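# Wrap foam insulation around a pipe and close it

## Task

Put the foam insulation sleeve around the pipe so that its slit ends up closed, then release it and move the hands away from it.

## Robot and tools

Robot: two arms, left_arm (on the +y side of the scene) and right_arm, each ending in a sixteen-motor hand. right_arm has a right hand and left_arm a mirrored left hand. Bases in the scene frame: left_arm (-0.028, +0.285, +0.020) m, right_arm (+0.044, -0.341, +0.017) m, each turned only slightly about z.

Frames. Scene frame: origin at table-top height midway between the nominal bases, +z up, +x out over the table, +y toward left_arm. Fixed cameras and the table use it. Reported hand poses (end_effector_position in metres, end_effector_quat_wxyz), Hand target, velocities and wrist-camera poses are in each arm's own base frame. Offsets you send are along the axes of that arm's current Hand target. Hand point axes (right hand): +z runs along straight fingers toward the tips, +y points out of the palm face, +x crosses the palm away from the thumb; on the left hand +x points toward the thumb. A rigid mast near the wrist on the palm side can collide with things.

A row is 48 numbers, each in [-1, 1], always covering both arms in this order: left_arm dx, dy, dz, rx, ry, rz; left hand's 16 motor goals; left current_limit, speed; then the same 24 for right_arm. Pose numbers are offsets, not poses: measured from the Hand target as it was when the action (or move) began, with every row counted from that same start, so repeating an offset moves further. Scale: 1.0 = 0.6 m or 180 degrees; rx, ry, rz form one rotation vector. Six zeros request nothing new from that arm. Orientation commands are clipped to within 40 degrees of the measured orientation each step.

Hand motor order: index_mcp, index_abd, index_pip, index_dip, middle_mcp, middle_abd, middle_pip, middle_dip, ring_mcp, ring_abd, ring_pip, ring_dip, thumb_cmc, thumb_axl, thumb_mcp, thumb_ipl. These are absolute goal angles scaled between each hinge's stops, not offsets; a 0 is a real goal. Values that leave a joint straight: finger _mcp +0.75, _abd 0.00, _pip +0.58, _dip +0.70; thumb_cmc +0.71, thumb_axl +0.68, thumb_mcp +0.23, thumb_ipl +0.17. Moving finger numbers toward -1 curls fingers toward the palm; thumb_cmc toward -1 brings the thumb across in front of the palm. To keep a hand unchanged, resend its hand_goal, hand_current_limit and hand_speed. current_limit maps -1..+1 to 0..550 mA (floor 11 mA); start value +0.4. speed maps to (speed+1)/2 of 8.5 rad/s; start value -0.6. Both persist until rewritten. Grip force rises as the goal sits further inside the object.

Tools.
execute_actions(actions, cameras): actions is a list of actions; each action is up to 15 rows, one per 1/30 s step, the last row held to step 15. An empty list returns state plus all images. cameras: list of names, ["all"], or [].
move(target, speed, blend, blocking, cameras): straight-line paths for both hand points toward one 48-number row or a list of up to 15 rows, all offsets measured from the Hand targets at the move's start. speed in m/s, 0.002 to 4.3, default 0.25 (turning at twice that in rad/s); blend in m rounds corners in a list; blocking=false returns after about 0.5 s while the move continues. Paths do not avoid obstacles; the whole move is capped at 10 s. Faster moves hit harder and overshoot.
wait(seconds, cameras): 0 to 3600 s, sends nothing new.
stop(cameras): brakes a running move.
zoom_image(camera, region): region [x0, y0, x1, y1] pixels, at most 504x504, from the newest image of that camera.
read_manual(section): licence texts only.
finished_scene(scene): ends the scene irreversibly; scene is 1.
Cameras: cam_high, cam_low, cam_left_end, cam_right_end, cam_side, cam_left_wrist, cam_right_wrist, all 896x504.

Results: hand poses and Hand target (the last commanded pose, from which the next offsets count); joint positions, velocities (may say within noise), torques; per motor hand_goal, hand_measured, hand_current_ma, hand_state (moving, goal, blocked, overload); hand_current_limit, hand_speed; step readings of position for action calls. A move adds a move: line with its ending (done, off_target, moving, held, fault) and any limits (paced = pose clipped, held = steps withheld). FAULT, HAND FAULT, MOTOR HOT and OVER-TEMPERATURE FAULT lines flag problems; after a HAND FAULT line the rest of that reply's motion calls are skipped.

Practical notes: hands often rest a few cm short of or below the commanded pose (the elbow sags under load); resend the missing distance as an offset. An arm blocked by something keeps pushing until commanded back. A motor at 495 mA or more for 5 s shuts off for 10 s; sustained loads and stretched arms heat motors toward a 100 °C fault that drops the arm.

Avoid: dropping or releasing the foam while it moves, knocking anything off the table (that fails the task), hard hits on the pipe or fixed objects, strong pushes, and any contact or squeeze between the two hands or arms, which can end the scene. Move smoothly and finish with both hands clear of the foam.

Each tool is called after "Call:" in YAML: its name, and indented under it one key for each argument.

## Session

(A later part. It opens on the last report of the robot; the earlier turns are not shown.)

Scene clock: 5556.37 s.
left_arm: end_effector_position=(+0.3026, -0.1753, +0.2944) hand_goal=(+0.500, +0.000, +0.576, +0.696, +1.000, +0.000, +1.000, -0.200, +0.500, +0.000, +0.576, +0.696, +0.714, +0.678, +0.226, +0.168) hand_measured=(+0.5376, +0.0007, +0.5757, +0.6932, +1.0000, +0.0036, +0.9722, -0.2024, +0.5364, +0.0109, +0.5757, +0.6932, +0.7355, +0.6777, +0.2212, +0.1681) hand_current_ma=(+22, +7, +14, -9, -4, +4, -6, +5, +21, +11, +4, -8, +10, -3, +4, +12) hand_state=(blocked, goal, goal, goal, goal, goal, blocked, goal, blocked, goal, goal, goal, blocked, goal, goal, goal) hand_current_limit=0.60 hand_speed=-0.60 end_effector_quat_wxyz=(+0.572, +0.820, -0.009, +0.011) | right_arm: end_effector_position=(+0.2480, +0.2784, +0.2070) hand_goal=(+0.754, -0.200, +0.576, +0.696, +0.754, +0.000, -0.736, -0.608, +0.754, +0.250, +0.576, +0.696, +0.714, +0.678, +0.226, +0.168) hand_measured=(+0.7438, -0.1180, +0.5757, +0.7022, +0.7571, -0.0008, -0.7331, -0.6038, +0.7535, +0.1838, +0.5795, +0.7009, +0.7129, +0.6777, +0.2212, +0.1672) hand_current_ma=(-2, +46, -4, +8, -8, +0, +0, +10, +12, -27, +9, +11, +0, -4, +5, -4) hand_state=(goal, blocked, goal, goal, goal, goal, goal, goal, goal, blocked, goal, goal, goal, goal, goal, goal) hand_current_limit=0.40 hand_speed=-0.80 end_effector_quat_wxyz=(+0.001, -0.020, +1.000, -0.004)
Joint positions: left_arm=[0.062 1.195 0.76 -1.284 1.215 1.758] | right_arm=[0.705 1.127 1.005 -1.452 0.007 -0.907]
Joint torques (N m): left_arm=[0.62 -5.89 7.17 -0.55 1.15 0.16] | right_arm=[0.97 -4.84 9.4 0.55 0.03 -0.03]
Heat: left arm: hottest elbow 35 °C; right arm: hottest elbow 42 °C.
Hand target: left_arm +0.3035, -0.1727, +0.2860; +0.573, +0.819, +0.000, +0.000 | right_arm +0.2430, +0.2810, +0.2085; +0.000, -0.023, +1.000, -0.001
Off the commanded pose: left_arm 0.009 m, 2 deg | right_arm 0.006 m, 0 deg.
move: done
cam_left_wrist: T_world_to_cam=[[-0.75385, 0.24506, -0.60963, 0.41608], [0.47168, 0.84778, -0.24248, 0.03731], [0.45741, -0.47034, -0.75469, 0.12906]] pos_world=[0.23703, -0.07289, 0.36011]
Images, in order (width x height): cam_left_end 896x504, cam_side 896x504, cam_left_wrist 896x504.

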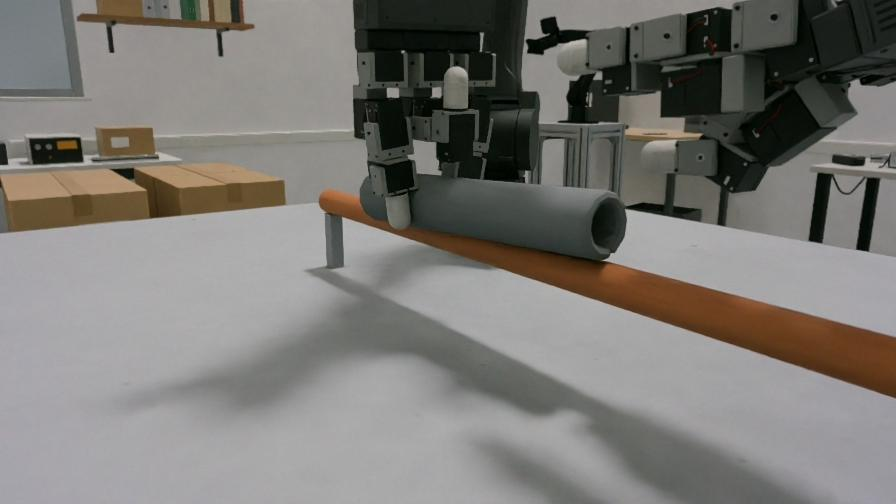

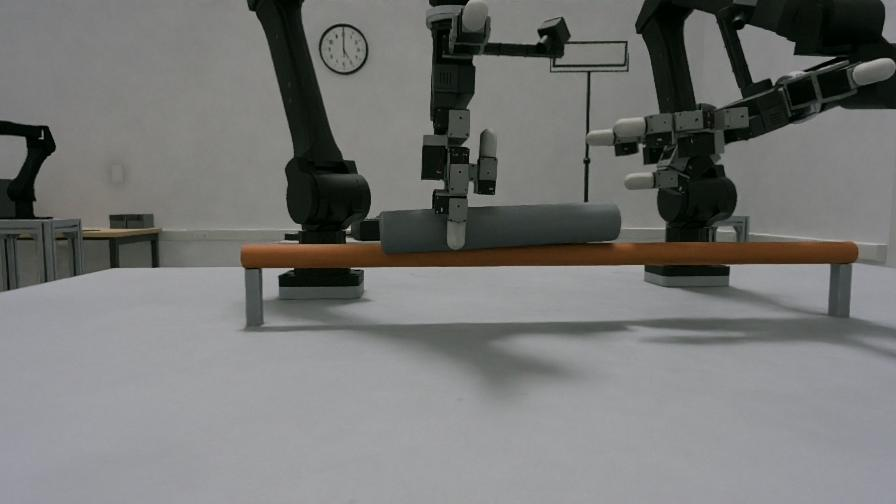

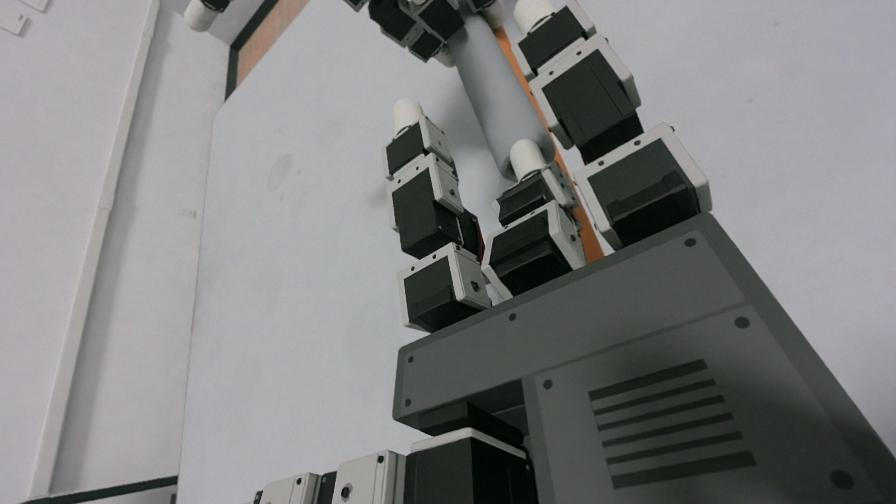

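Call:
move:
  target: [0.0133,-0.0749,0.0379,0,0,0,0.5,0,0.576,0.696,1,0,1,-0.2,0.5,0,0.576,0.696,0.714,0.678,0.226,0.168,0.6,-0.6,0,0,0,0,0,0,0.754,-0.2,0.576,0.696,0.754,0,-0.737,-0.609,0.754,0.25,0.576,0.696,0.714,0.678,0.226,0.168,0.4,-0.8]
  speed: 0.08
  cameras: ["cam_left_end","cam_left_wrist","cam_side"]

Call:
zoom_image:
  camera: "cam_left_end"
  region: [560, 170, 760, 320]

Call:
zoom_image:
  camera: "cam_left_wrist"
  region: [400, 40, 600, 240]

Scene clock: 5571.27 s.
left_arm: end_effector_position=(+0.3128, -0.1760, +0.2452) hand_goal=(+0.500, +0.000, +0.576, +0.696, +1.000, +0.000, +1.000, -0.200, +0.500, +0.000, +0.576, +0.696, +0.714, +0.678, +0.226, +0.168) hand_measured=(+0.5364, +0.0007, +0.5757, +0.6932, +0.9995, +0.0036, +0.9722, -0.2012, +0.5364, +0.0095, +0.5757, +0.6932, +0.7355, +0.6767, +0.2212, +0.1672) hand_current_ma=(+24, +8, +9, -12, -5, +4, -3, +2, +19, +10, -2, -9, +12, -2, +5, +9) hand_state=(blocked, goal, goal, goal, goal, goal, blocked, goal, blocked, goal, goal, goal, blocked, goal, goal, goal) hand_current_limit=0.60 hand_speed=-0.60 end_effector_quat_wxyz=(+0.572, +0.820, -0.008, +0.014) | right_arm: end_effector_position=(+0.2480, +0.2784, +0.2070) hand_goal=(+0.754, -0.200, +0.576, +0.696, +0.754, +0.000, -0.736, -0.608, +0.754, +0.250, +0.576, +0.696, +0.714, +0.678, +0.226, +0.168) hand_measured=(+0.7450, -0.1165, +0.5757, +0.7022, +0.7571, -0.0008, -0.7331, -0.6025, +0.7535, +0.1853, +0.5795, +0.7009, +0.7142, +0.6777, +0.2212, +0.1681) hand_current_ma=(+2, +51, -3, +8, -5, +1, +1, +8, +9, -25, +11, +8, -2, -2, +0, -7) hand_state=(goal, blocked, goal, goal, goal, goal, goal, goal, goal, blocked, goal, goal, goal, goal, goal, goal) hand_current_limit=0.40 hand_speed=-0.80 end_effector_quat_wxyz=(+0.001, -0.020, +1.000, -0.004)
Joint positions: left_arm=[0.057 1.294 0.694 -1.086 1.217 1.726] | right_arm=[0.705 1.127 1.005 -1.452 0.007 -0.907]
Joint torques (N m): left_arm=[-0.85 -7.12 6.2 0.46 1.21 -0.11] | right_arm=[0.91 -4.89 9.36 0.58 0.03 -0.03]
Heat: left arm: hottest elbow 34 °C; right arm: hottest elbow 42 °C.
Hand target: left_arm +0.3116, -0.1787, +0.2359; +0.573, +0.819, +0.000, +0.000 | right_arm +0.2430, +0.2810, +0.2085; +0.000, -0.023, +1.000, -0.001
Off the commanded pose: left_arm 0.010 m, 2 deg | right_arm 0.006 m, 0 deg.
move: done
cam_left_wrist: T_world_to_cam=[[-0.75327, 0.24036, -0.61221, 0.39351], [0.46709, 0.85082, -0.24067, 0.0228], [0.46303, -0.46725, -0.75318, 0.08538]] pos_world=[0.24624, -0.07409, 0.31071]
Images, in order (width x height): cam_left_end 896x504, cam_side 896x504, cam_left_wrist 896x504.

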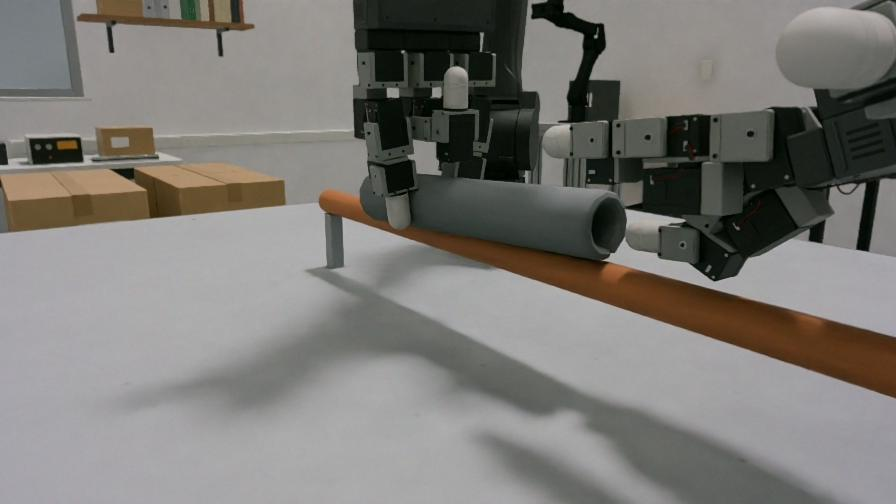

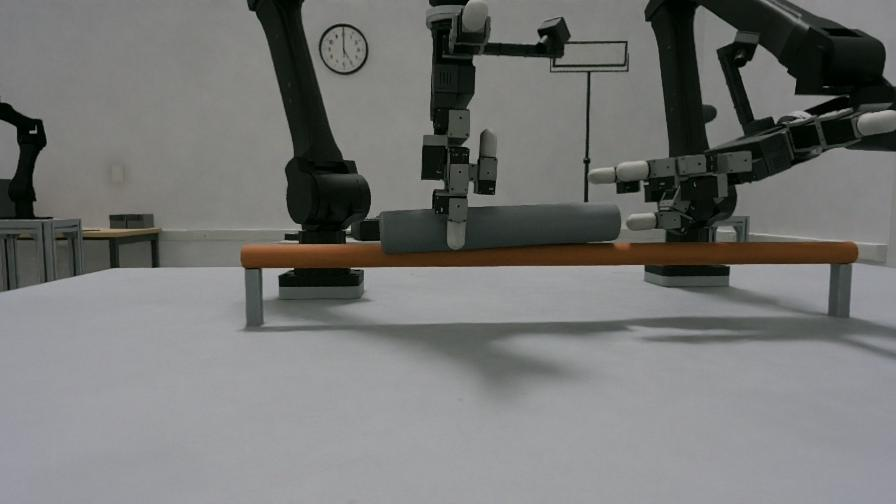

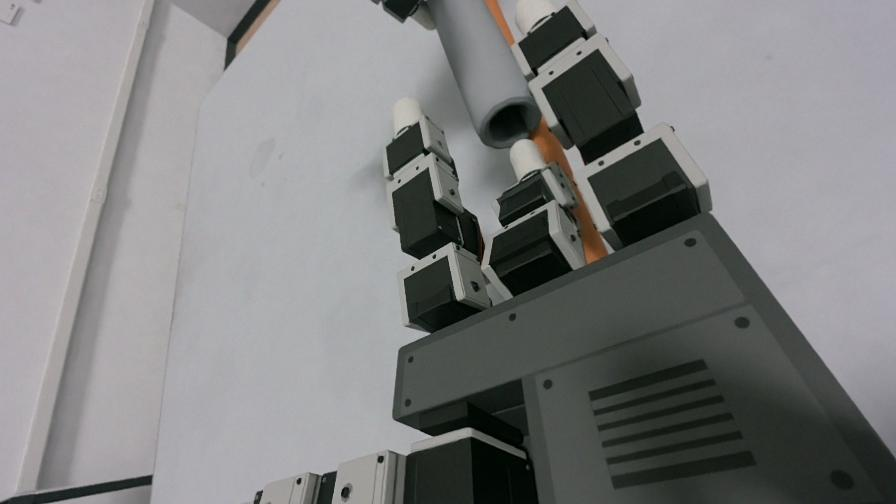

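Scaled by 2.520 from the camera's image (finer frame: 1280x720).

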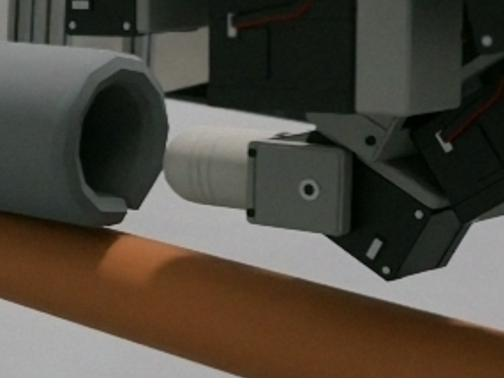

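Scaled by 2.520 from the camera's image (finer frame: 1280x720).

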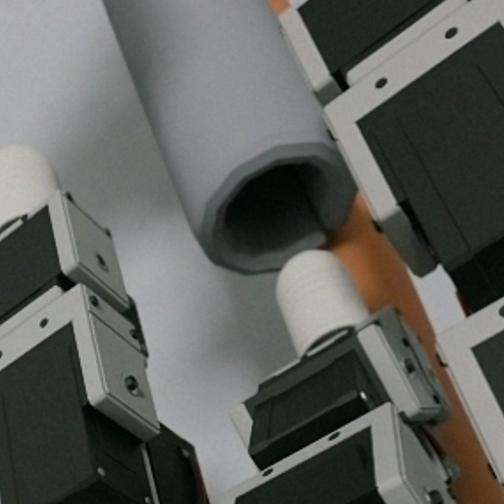

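Call:
move:
  target:
    - [-0.0068,0,0,0,0,0,0.5,0,0.576,0.696,1,0,1,-0.2,0.5,0,0.576,0.696,0.714,0.678,0.226,0.168,0.6,-0.6,0,0,0,0,0,0,0.754,-0.2,0.576,0.696,0.754,0,-0.737,-0.609,0.754,0.25,0.576,0.696,0.714,0.678,0.226,0.168,0.4,-0.8]
    - [-0.0068,0.0296,0.0815,0,0,0,0.5,0,0.576,0.696,1,0,1,-0.2,0.5,0,0.576,0.696,0.714,0.678,0.226,0.168,0.6,-0.6,0,0,0,0,0,0,0.754,-0.2,0.576,0.696,0.754,0,-0.737,-0.609,0.754,0.25,0.576,0.696,0.714,0.678,0.226,0.168,0.4,-0.8]
  speed: 0.05
  cameras: ["cam_left_end","cam_left_wrist","cam_side"]

Call:
zoom_image:
  camera: "cam_left_end"
  region: [560, 170, 700, 300]

Call:
zoom_image:
  camera: "cam_left_wrist"
  region: [400, 40, 600, 240]

Scene clock: 5626.17 s.
left_arm: end_effector_position=(+0.3131, -0.2278, +0.2378) hand_goal=(+0.500, +0.000, +0.576, +0.696, +1.000, +0.000, +1.000, -0.200, +0.500, +0.000, +0.576, +0.696, +0.714, +0.678, +0.226, +0.168) hand_measured=(+0.5376, +0.0007, +0.5757, +0.6932, +1.0000, +0.0065, +0.9735, -0.2075, +0.5364, +0.0095, +0.5757, +0.6932, +0.7355, +0.6767, +0.2212, +0.1681) hand_current_ma=(+24, +6, +6, -7, -5, +7, -5, +6, +17, +11, +0, -10, +8, -7, +0, +9) hand_state=(blocked, goal, goal, goal, goal, goal, blocked, goal, blocked, goal, goal, goal, blocked, goal, goal, goal) hand_current_limit=0.60 hand_speed=-0.60 end_effector_quat_wxyz=(+0.574, +0.819, +0.002, +0.002) | right_arm: end_effector_position=(+0.2480, +0.2784, +0.2070) hand_goal=(+0.754, -0.200, +0.576, +0.696, +0.754, +0.000, -0.736, -0.608, +0.754, +0.250, +0.576, +0.696, +0.714, +0.678, +0.226, +0.168) hand_measured=(+0.7535, -0.1180, +0.5795, +0.7022, +0.7571, -0.0008, -0.7331, -0.6038, +0.7595, +0.1853, +0.5821, +0.7009, +0.7142, +0.6777, +0.2212, +0.1681) hand_current_ma=(+1, +45, -4, +7, -10, +2, +8, +7, +7, -25, +9, +10, +3, -4, +2, +0) hand_state=(goal, blocked, goal, goal, goal, goal, goal, goal, goal, blocked, goal, goal, goal, goal, goal, goal) hand_current_limit=0.40 hand_speed=-0.80 end_effector_quat_wxyz=(+0.001, -0.020, +1.000, -0.004)
Joint positions: left_arm=[-0.121 1.224 0.601 -0.612 1.201 1.214] | right_arm=[0.705 1.127 1.005 -1.452 0.007 -0.907]
Joint torques (N m): left_arm=[-0.91 -8.76 6.64 1.26 0.93 -0.08] | right_arm=[1.14 -4.89 9.4 0.57 0.03 -0.02]
Heat: left arm: hottest elbow 33 °C; right arm: hottest elbow 42 °C.
Hand target: left_arm +0.3075, -0.2307, +0.2360; +0.573, +0.819, +0.000, +0.000 | right_arm +0.2430, +0.2810, +0.2085; +0.000, -0.023, +1.000, -0.001
Off the commanded pose: left_arm 0.007 m, 0 deg | right_arm 0.006 m, 0 deg.
move: done
cam_left_wrist: T_world_to_cam=[[-0.77189, 0.23692, -0.58996, 0.40144], [0.45819, 0.85062, -0.25788, 0.07181], [0.44073, -0.46937, -0.76514, 0.06477]] pos_world=[0.24841, -0.12579, 0.30491]
Images, in order (width x height): cam_left_end 896x504, cam_side 896x504, cam_left_wrist 896x504.

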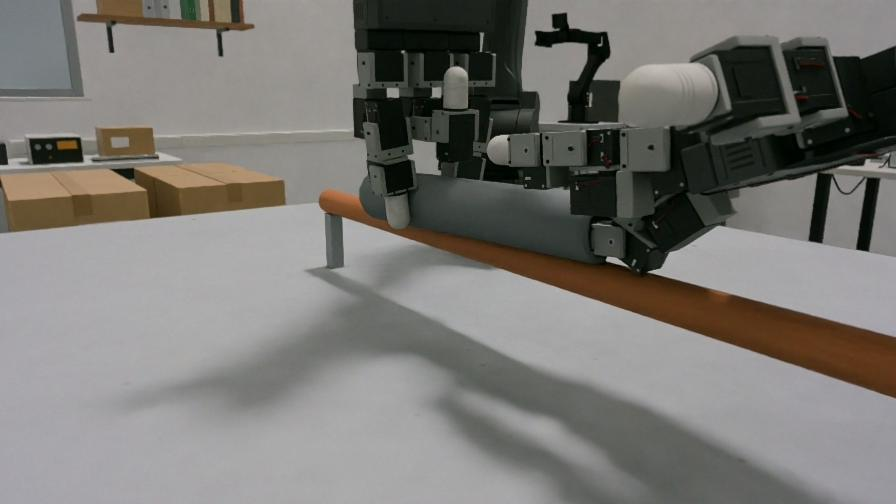

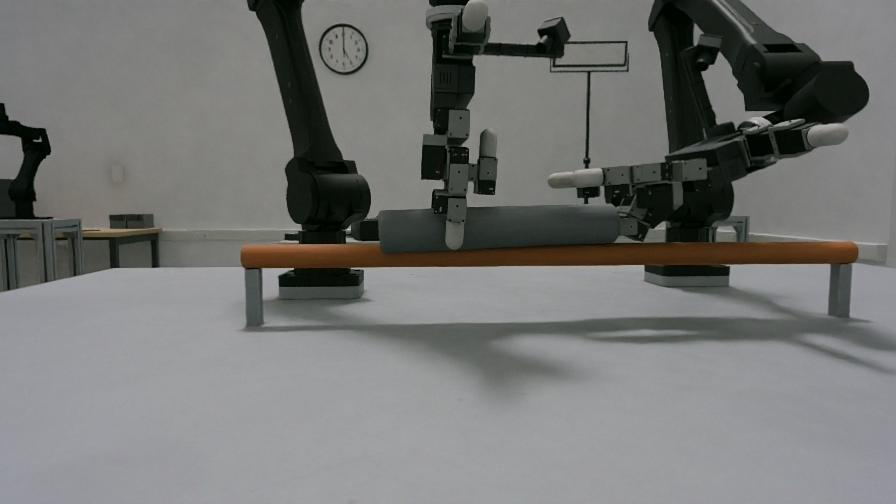

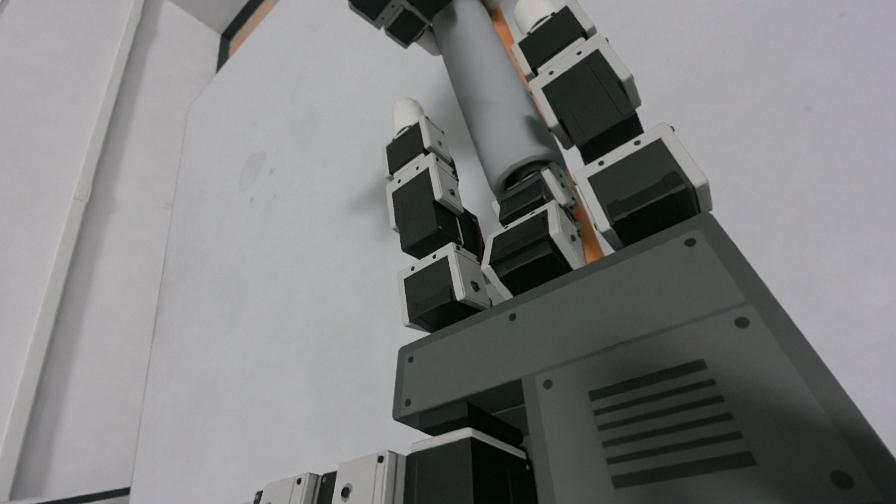

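Scaled by 3.600 from the camera's image (finer frame: 1280x720).

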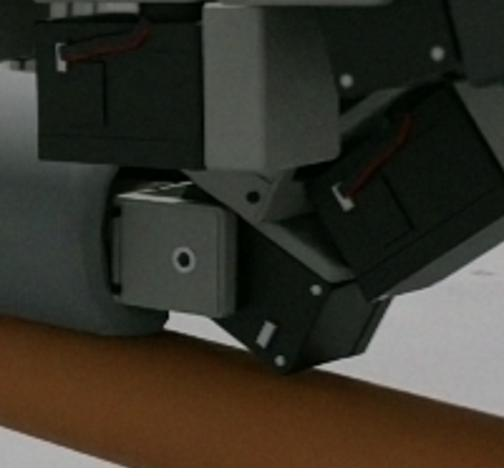

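Scaled by 2.520 from the camera's image (finer frame: 1280x720).

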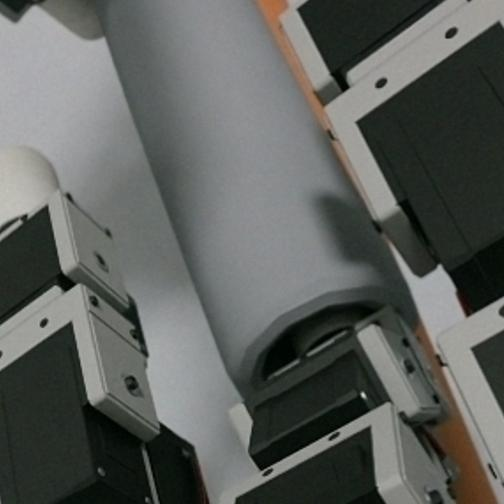

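Call:
move:
  target:
    - [-0.005,0,0,0,0,0,0.5,-0.34,0.576,0.696,1,0,1,-0.2,0.5,0.38,0.576,0.696,0.714,0.678,0.226,0.168,0.6,-0.6,0,0,0,0,0,0,0.754,-0.2,0.576,0.696,0.754,0,-0.737,-0.609,0.754,0.25,0.576,0.696,0.714,0.678,0.226,0.168,0.4,-0.8]
    - [-0.005,0.0001,0,0,0,0,0.5,-0.34,0.576,0.696,1,0,1,0,0.5,0.38,0.576,0.696,0.714,0.678,0.226,0.168,0.6,-0.8,0,0,0,0,0,0,0.754,-0.2,0.576,0.696,0.754,0,-0.737,-0.609,0.754,0.25,0.576,0.696,0.714,0.678,0.226,0.168,0.4,-0.8]
  speed: 0.05
  cameras: ["cam_left_end","cam_left_wrist","cam_side"]

Call:
zoom_image:
  camera: "cam_left_end"
  region: [560, 170, 700, 300]

Call:
zoom_image:
  camera: "cam_left_wrist"
  region: [400, 40, 600, 240]

Scene clock: 5644.77 s.
left_arm: end_effector_position=(+0.3096, -0.2278, +0.2404) hand_goal=(+0.500, -0.340, +0.576, +0.696, +1.000, +0.000, +1.000, +0.000, +0.500, +0.380, +0.576, +0.696, +0.714, +0.678, +0.226, +0.168) hand_measured=(+0.5364, -0.3348, +0.5757, +0.6932, +0.9862, +0.0124, +0.9709, -0.1005, +0.5364, +0.3757, +0.5757, +0.6932, +0.7355, +0.6767, +0.2212, +0.1672) hand_current_ma=(+23, +6, +14, -5, -11, +8, -4, -63, +15, +9, +0, -10, +11, -5, -1, +7) hand_state=(blocked, goal, goal, goal, goal, goal, blocked, blocked, blocked, goal, goal, goal, blocked, goal, goal, goal) hand_current_limit=0.60 hand_speed=-0.80 end_effector_quat_wxyz=(+0.575, +0.818, +0.000, +0.005) | right_arm: end_effector_position=(+0.2480, +0.2784, +0.2070) hand_goal=(+0.754, -0.200, +0.576, +0.696, +0.754, +0.000, -0.736, -0.608, +0.754, +0.250, +0.576, +0.696, +0.714, +0.678, +0.226, +0.168) hand_measured=(+0.7559, -0.1180, +0.5808, +0.7034, +0.7571, -0.0008, -0.7318, -0.6038, +0.7631, +0.1853, +0.5834, +0.7022, +0.7142, +0.6767, +0.2212, +0.1672) hand_current_ma=(+0, +49, -2, +12, -6, +1, +4, +8, +10, -26, +14, +11, +4, -4, +4, -2) hand_state=(goal, blocked, goal, goal, goal, goal, goal, goal, goal, blocked, goal, goal, goal, goal, goal, goal) hand_current_limit=0.40 hand_speed=-0.80 end_effector_quat_wxyz=(+0.001, -0.020, +1.000, -0.004)
Joint positions: left_arm=[-0.123 1.208 0.594 -0.608 1.202 1.208] | right_arm=[0.705 1.127 1.005 -1.452 0.007 -0.907]
Joint torques (N m): left_arm=[-0.85 -8.06 6.69 1.2 0.89 -0.1] | right_arm=[1.03 -4.95 9.37 0.58 0.03 -0.03]
Heat: left arm: hottest elbow 33 °C; right arm: hottest elbow 42 °C.
Hand target: left_arm +0.3045, -0.2307, +0.2360; +0.574, +0.819, +0.000, +0.000 | right_arm +0.2430, +0.2810, +0.2085; +0.000, -0.023, +1.000, -0.001
Off the commanded pose: left_arm 0.007 m, 1 deg | right_arm 0.006 m, 0 deg.
move: done
cam_left_wrist: T_world_to_cam=[[-0.7673, 0.23532, -0.59656, 0.40007], [0.46004, 0.85008, -0.25637, 0.07296], [0.44679, -0.47115, -0.76052, 0.06488]] pos_world=[0.24442, -0.1256, 0.30671]
Images, in order (width x height): cam_left_end 896x504, cam_side 896x504, cam_left_wrist 896x504.

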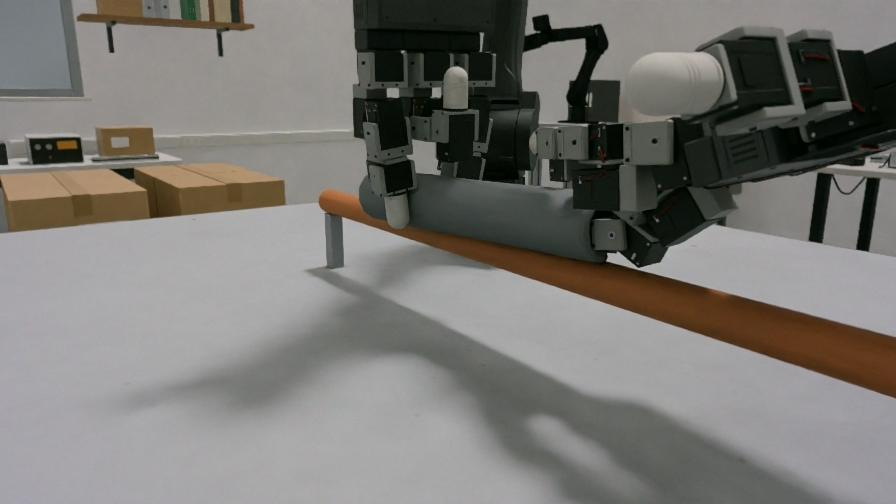

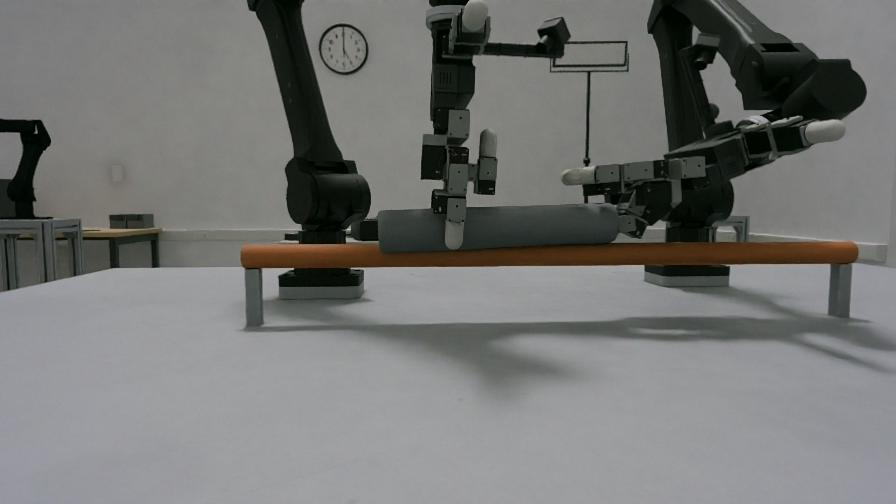

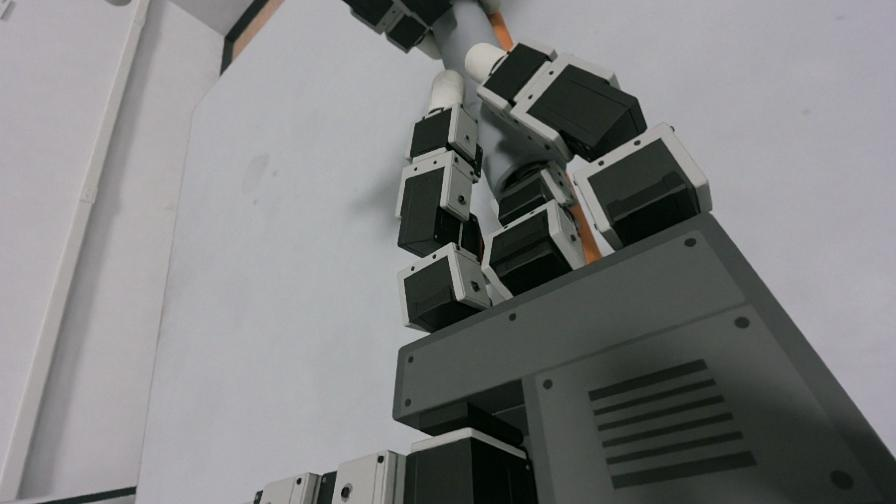

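Scaled by 3.600 from the camera's image (finer frame: 1280x720).

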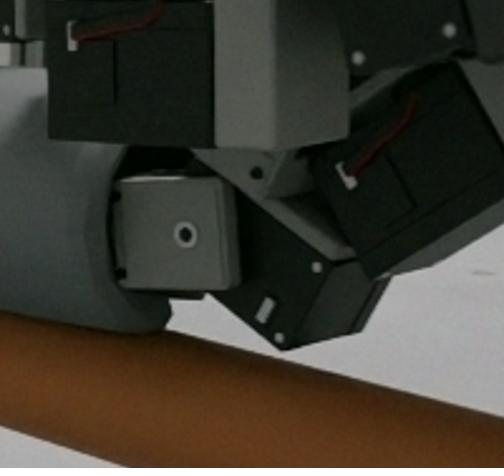

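Scaled by 2.520 from the camera's image (finer frame: 1280x720).

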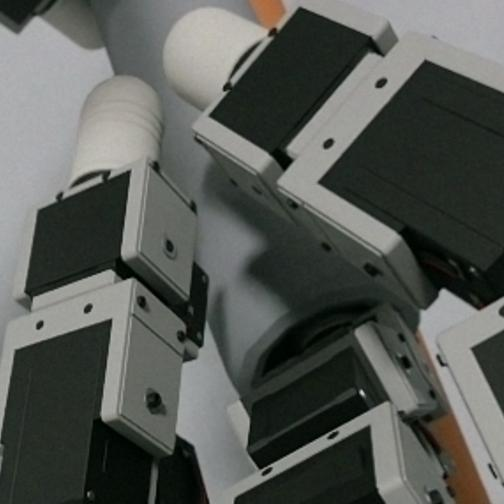

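Call:
move:
  target:
    - [0,-0.0157,0.0057,0,0,0,0.5,-0.34,0.576,0.696,1,0,1,0.1,0.5,0.38,0.576,0.696,0.714,0.678,0.226,0.168,0.7,-0.8,0,0,0,0,0,0,0.754,-0.2,0.576,0.696,0.754,0,-0.737,-0.609,0.754,0.25,0.576,0.696,0.714,0.678,0.226,0.168,0.4,-0.8]
    - [0,-0.0157,0.0057,0,0,0,0.85,-0.34,0.576,0.696,1,0,1,0.1,0.85,0.38,0.576,0.696,0.714,0.678,0.226,0.168,0.7,-0.8,0,0,0,0,0,0,0.754,-0.2,0.576,0.696,0.754,0,-0.737,-0.609,0.754,0.25,0.576,0.696,0.714,0.678,0.226,0.168,0.4,-0.8]
  speed: 0.03
  cameras: ["cam_left_end","cam_left_wrist","cam_side"]

Call:
zoom_image:
  camera: "cam_left_end"
  region: [560, 190, 660, 290]

Call:
zoom_image:
  camera: "cam_left_wrist"
  region: [400, 40, 600, 240]

Scene clock: 5654.87 s.
left_arm: end_effector_position=(+0.3081, -0.2278, +0.2407) hand_goal=(+0.850, -0.340, +0.576, +0.696, +1.000, +0.000, +1.000, +0.100, +0.850, +0.380, +0.576, +0.696, +0.714, +0.678, +0.226, +0.168) hand_measured=(+0.7378, -0.3319, +0.5552, +0.6920, +1.0000, -0.0110, +0.9709, +0.0371, +0.7571, +0.3684, +0.5564, +0.6869, +0.7355, +0.6767, +0.2212, +0.1681) hand_current_ma=(-82, +7, +4, -10, -6, +6, -4, -25, -59, +3, -4, -10, +11, -5, +0, +7) hand_state=(blocked, goal, blocked, goal, goal, goal, blocked, blocked, blocked, goal, goal, goal, blocked, goal, goal, goal) hand_current_limit=0.70 hand_speed=-0.80 end_effector_quat_wxyz=(+0.579, +0.815, -0.010, +0.016) | right_arm: end_effector_position=(+0.2480, +0.2784, +0.2070) hand_goal=(+0.754, -0.200, +0.576, +0.696, +0.754, +0.000, -0.736, -0.608, +0.754, +0.250, +0.576, +0.696, +0.714, +0.678, +0.226, +0.168) hand_measured=(+0.7619, -0.1165, +0.5808, +0.7022, +0.7571, -0.0023, -0.7331, -0.6025, +0.7667, +0.1853, +0.5834, +0.7009, +0.7142, +0.6777, +0.2222, +0.1672) hand_current_ma=(+8, +51, -2, +14, -12, +4, +3, +10, +17, -25, +12, +11, +1, -1, +4, -5) hand_state=(goal, blocked, goal, goal, goal, goal, goal, goal, goal, blocked, goal, goal, goal, goal, goal, goal) hand_current_limit=0.40 hand_speed=-0.80 end_effector_quat_wxyz=(+0.001, -0.020, +1.000, -0.004)
Joint positions: left_arm=[-0.124 1.208 0.584 -0.569 1.21 1.208] | right_arm=[0.705 1.127 1.005 -1.452 0.007 -0.907]
Joint torques (N m): left_arm=[-0.79 -6.3 6.19 1.11 0.56 -0.1] | right_arm=[0.97 -4.78 9.39 0.57 0.03 -0.03]
Heat: left arm: hottest elbow 33 °C; right arm: hottest elbow 42 °C.
Hand target: left_arm +0.3045, -0.2308, +0.2259; +0.574, +0.819, +0.000, +0.000 | right_arm +0.2430, +0.2810, +0.2085; +0.000, -0.023, +1.000, -0.001
Off the commanded pose: left_arm 0.015 m, 2 deg | right_arm 0.006 m, 0 deg.
move: off_target (left_arm); target 2's new numbers were sent with left_arm's hand 0.014 m and 2 deg from that target
cam_left_wrist: T_world_to_cam=[[-0.74949, 0.23148, -0.62022, 0.39844], [0.47008, 0.84576, -0.25241, 0.06873], [0.46613, -0.48073, -0.74271, 0.05337]] pos_world=[0.24144, -0.1247, 0.30411]
Images, in order (width x height): cam_left_end 896x504, cam_side 896x504, cam_left_wrist 896x504.

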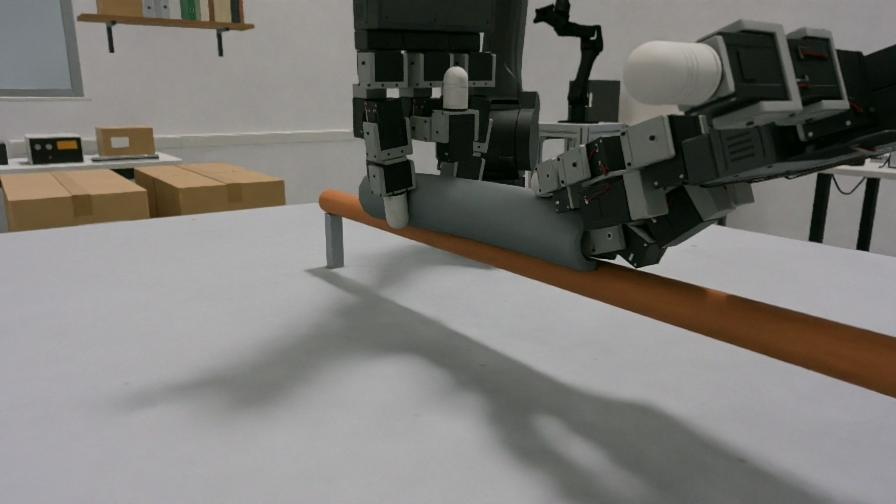

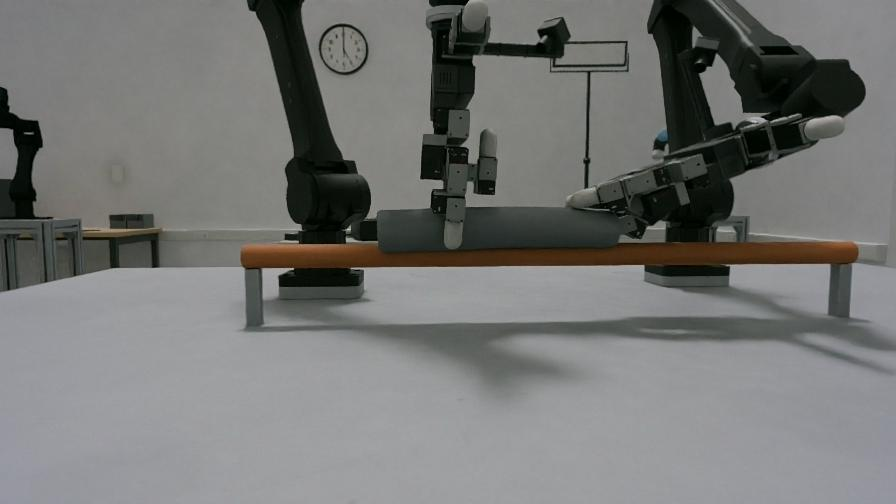

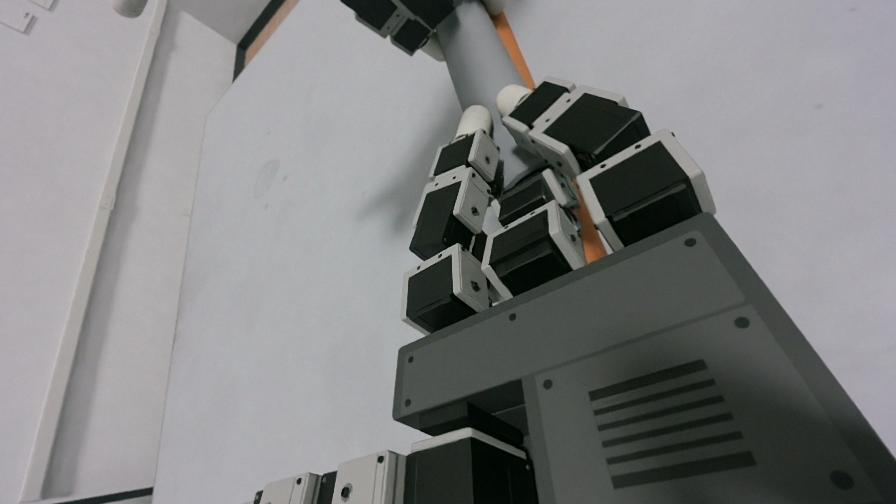

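Scaled by 5.040 from the camera's image (finer frame: 1280x720).

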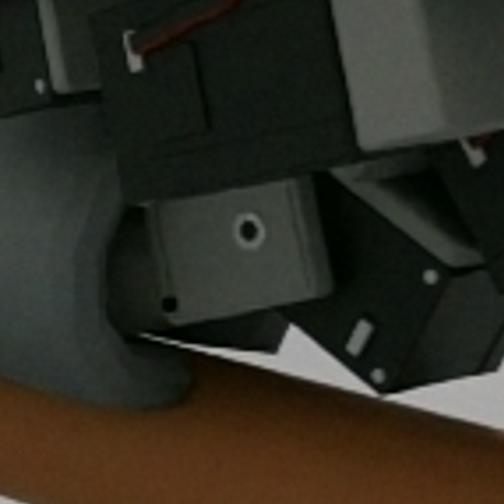

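Scaled by 2.520 from the camera's image (finer frame: 1280x720).

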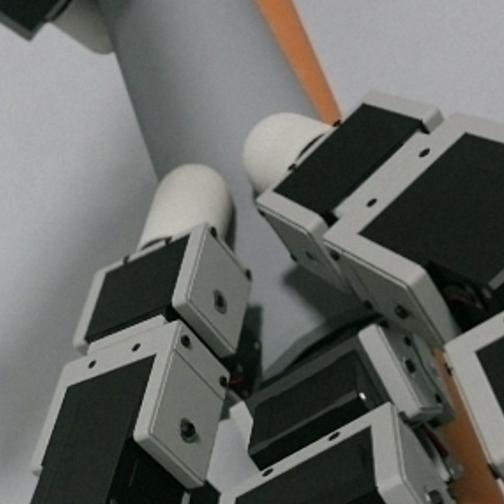

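Call:
move:
  target:
    - [0,-0.0157,0.0057,0,0,0,1,-0.34,0.576,0.696,1,0,1,0.2,1,0.38,0.576,0.696,0.714,0.678,0.226,0.168,0.76,-0.8,0,0,0,0,0,0,0.754,-0.2,0.576,0.696,0.754,0,-0.737,-0.609,0.754,0.25,0.576,0.696,0.714,0.678,0.226,0.168,0.4,-0.8]
  speed: 0.03
  cameras: ["cam_left_end","cam_left_wrist","cam_side"]

Call:
zoom_image:
  camera: "cam_left_end"
  region: [560, 190, 660, 290]

Call:
zoom_image:
  camera: "cam_left_wrist"
  region: [400, 40, 600, 240]

Call:
zoom_image:
  camera: "cam_side"
  region: [370, 180, 670, 300]

Scene clock: 5681.77 s.
left_arm: end_effector_position=(+0.3068, -0.2276, +0.2423) hand_goal=(+1.000, -0.340, +0.576, +0.696, +1.000, +0.000, +1.000, +0.200, +1.000, +0.380, +0.576, +0.696, +0.714, +0.678, +0.226, +0.168) hand_measured=(+0.7800, -0.3260, +0.5269, +0.6920, +1.0000, -0.0257, +0.9747, +0.1021, +0.8065, +0.3611, +0.5295, +0.6690, +0.7355, +0.6767, +0.2212, +0.1681) hand_current_ma=(-203, +10, -16, -11, -3, +0, -7, -57, -173, +6, -21, -18, +14, -2, +1, +10) hand_state=(blocked, goal, blocked, goal, goal, blocked, blocked, blocked, blocked, goal, blocked, blocked, blocked, goal, goal, goal) hand_current_limit=0.76 hand_speed=-0.80 end_effector_quat_wxyz=(+0.584, +0.811, -0.017, +0.023) | right_arm: end_effector_position=(+0.2480, +0.2784, +0.2070) hand_goal=(+0.754, -0.200, +0.576, +0.696, +0.754, +0.000, -0.736, -0.608, +0.754, +0.250, +0.576, +0.696, +0.714, +0.678, +0.226, +0.168) hand_measured=(+0.7691, -0.1165, +0.5834, +0.7022, +0.7559, -0.0023, -0.7331, -0.6025, +0.7691, +0.1838, +0.5859, +0.7022, +0.7142, +0.6767, +0.2212, +0.1672) hand_current_ma=(+8, +49, -5, +8, -11, +5, +3, +11, +12, -28, +13, +11, +3, +1, -1, -5) hand_state=(goal, blocked, goal, goal, goal, goal, goal, goal, goal, blocked, goal, goal, goal, goal, goal, goal) hand_current_limit=0.40 hand_speed=-0.80 end_effector_quat_wxyz=(+0.001, -0.020, +1.000, -0.004)
Joint positions: left_arm=[-0.124 1.208 0.577 -0.541 1.221 1.208] | right_arm=[0.705 1.127 1.005 -1.452 0.007 -0.907]
Joint torques (N m): left_arm=[-0.73 -4.48 5.6 1.28 0.11 -0.02] | right_arm=[1.03 -4.84 9.37 0.57 0.03 -0.03]
Heat: left arm: hottest elbow 33 °C; right arm: hottest elbow 42 °C.
Hand target: left_arm +0.3045, -0.2307, +0.2159; +0.574, +0.819, +0.000, +0.000 | right_arm +0.2430, +0.2811, +0.2085; +0.000, -0.023, +1.000, -0.001
Off the commanded pose: left_arm 0.027 m, 4 deg | right_arm 0.006 m, 0 deg.
move: off_target (left_arm)
cam_left_wrist: T_world_to_cam=[[-0.73578, 0.22647, -0.63823, 0.39743], [0.4789, 0.84035, -0.25391, 0.06594], [0.47884, -0.49247, -0.72677, 0.04489]] pos_world=[0.23935, -0.12331, 0.30302]
Images, in order (width x height): cam_left_end 896x504, cam_side 896x504, cam_left_wrist 896x504.

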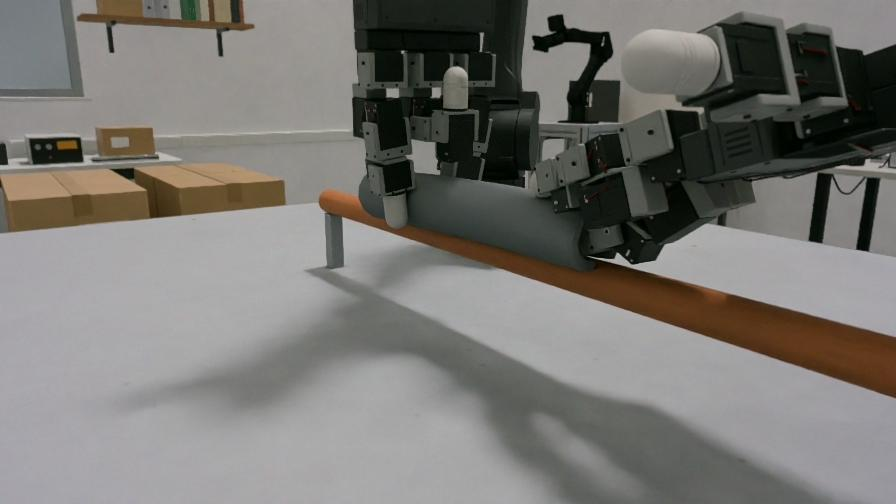

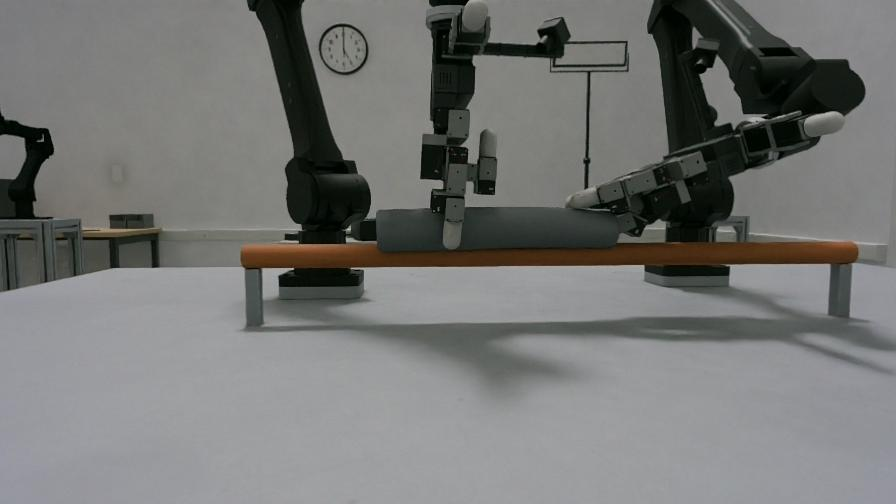

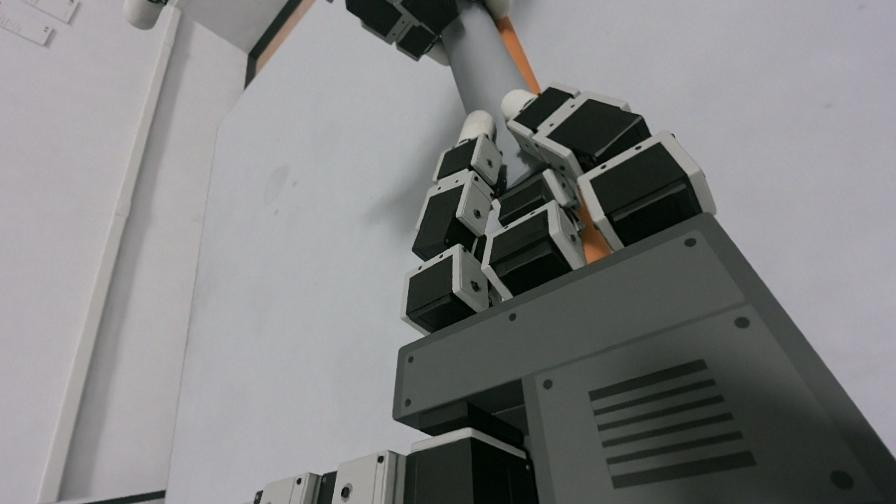

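Scaled by 5.040 from the camera's image (finer frame: 1280x720).

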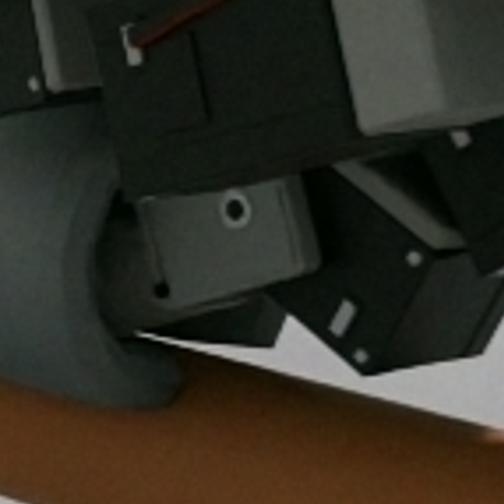

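Scaled by 2.520 from the camera's image (finer frame: 1280x720).

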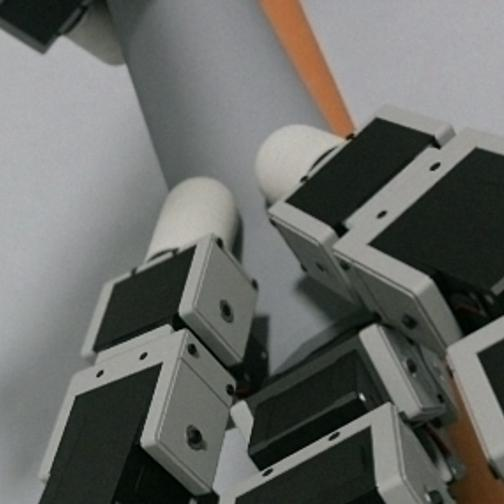

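Scaled by 1.680 from the camera's image (finer frame: 1280x720).

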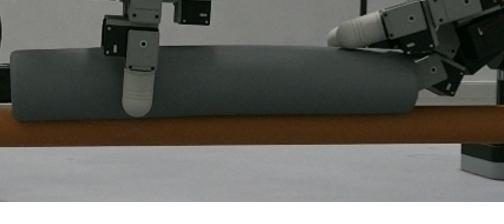

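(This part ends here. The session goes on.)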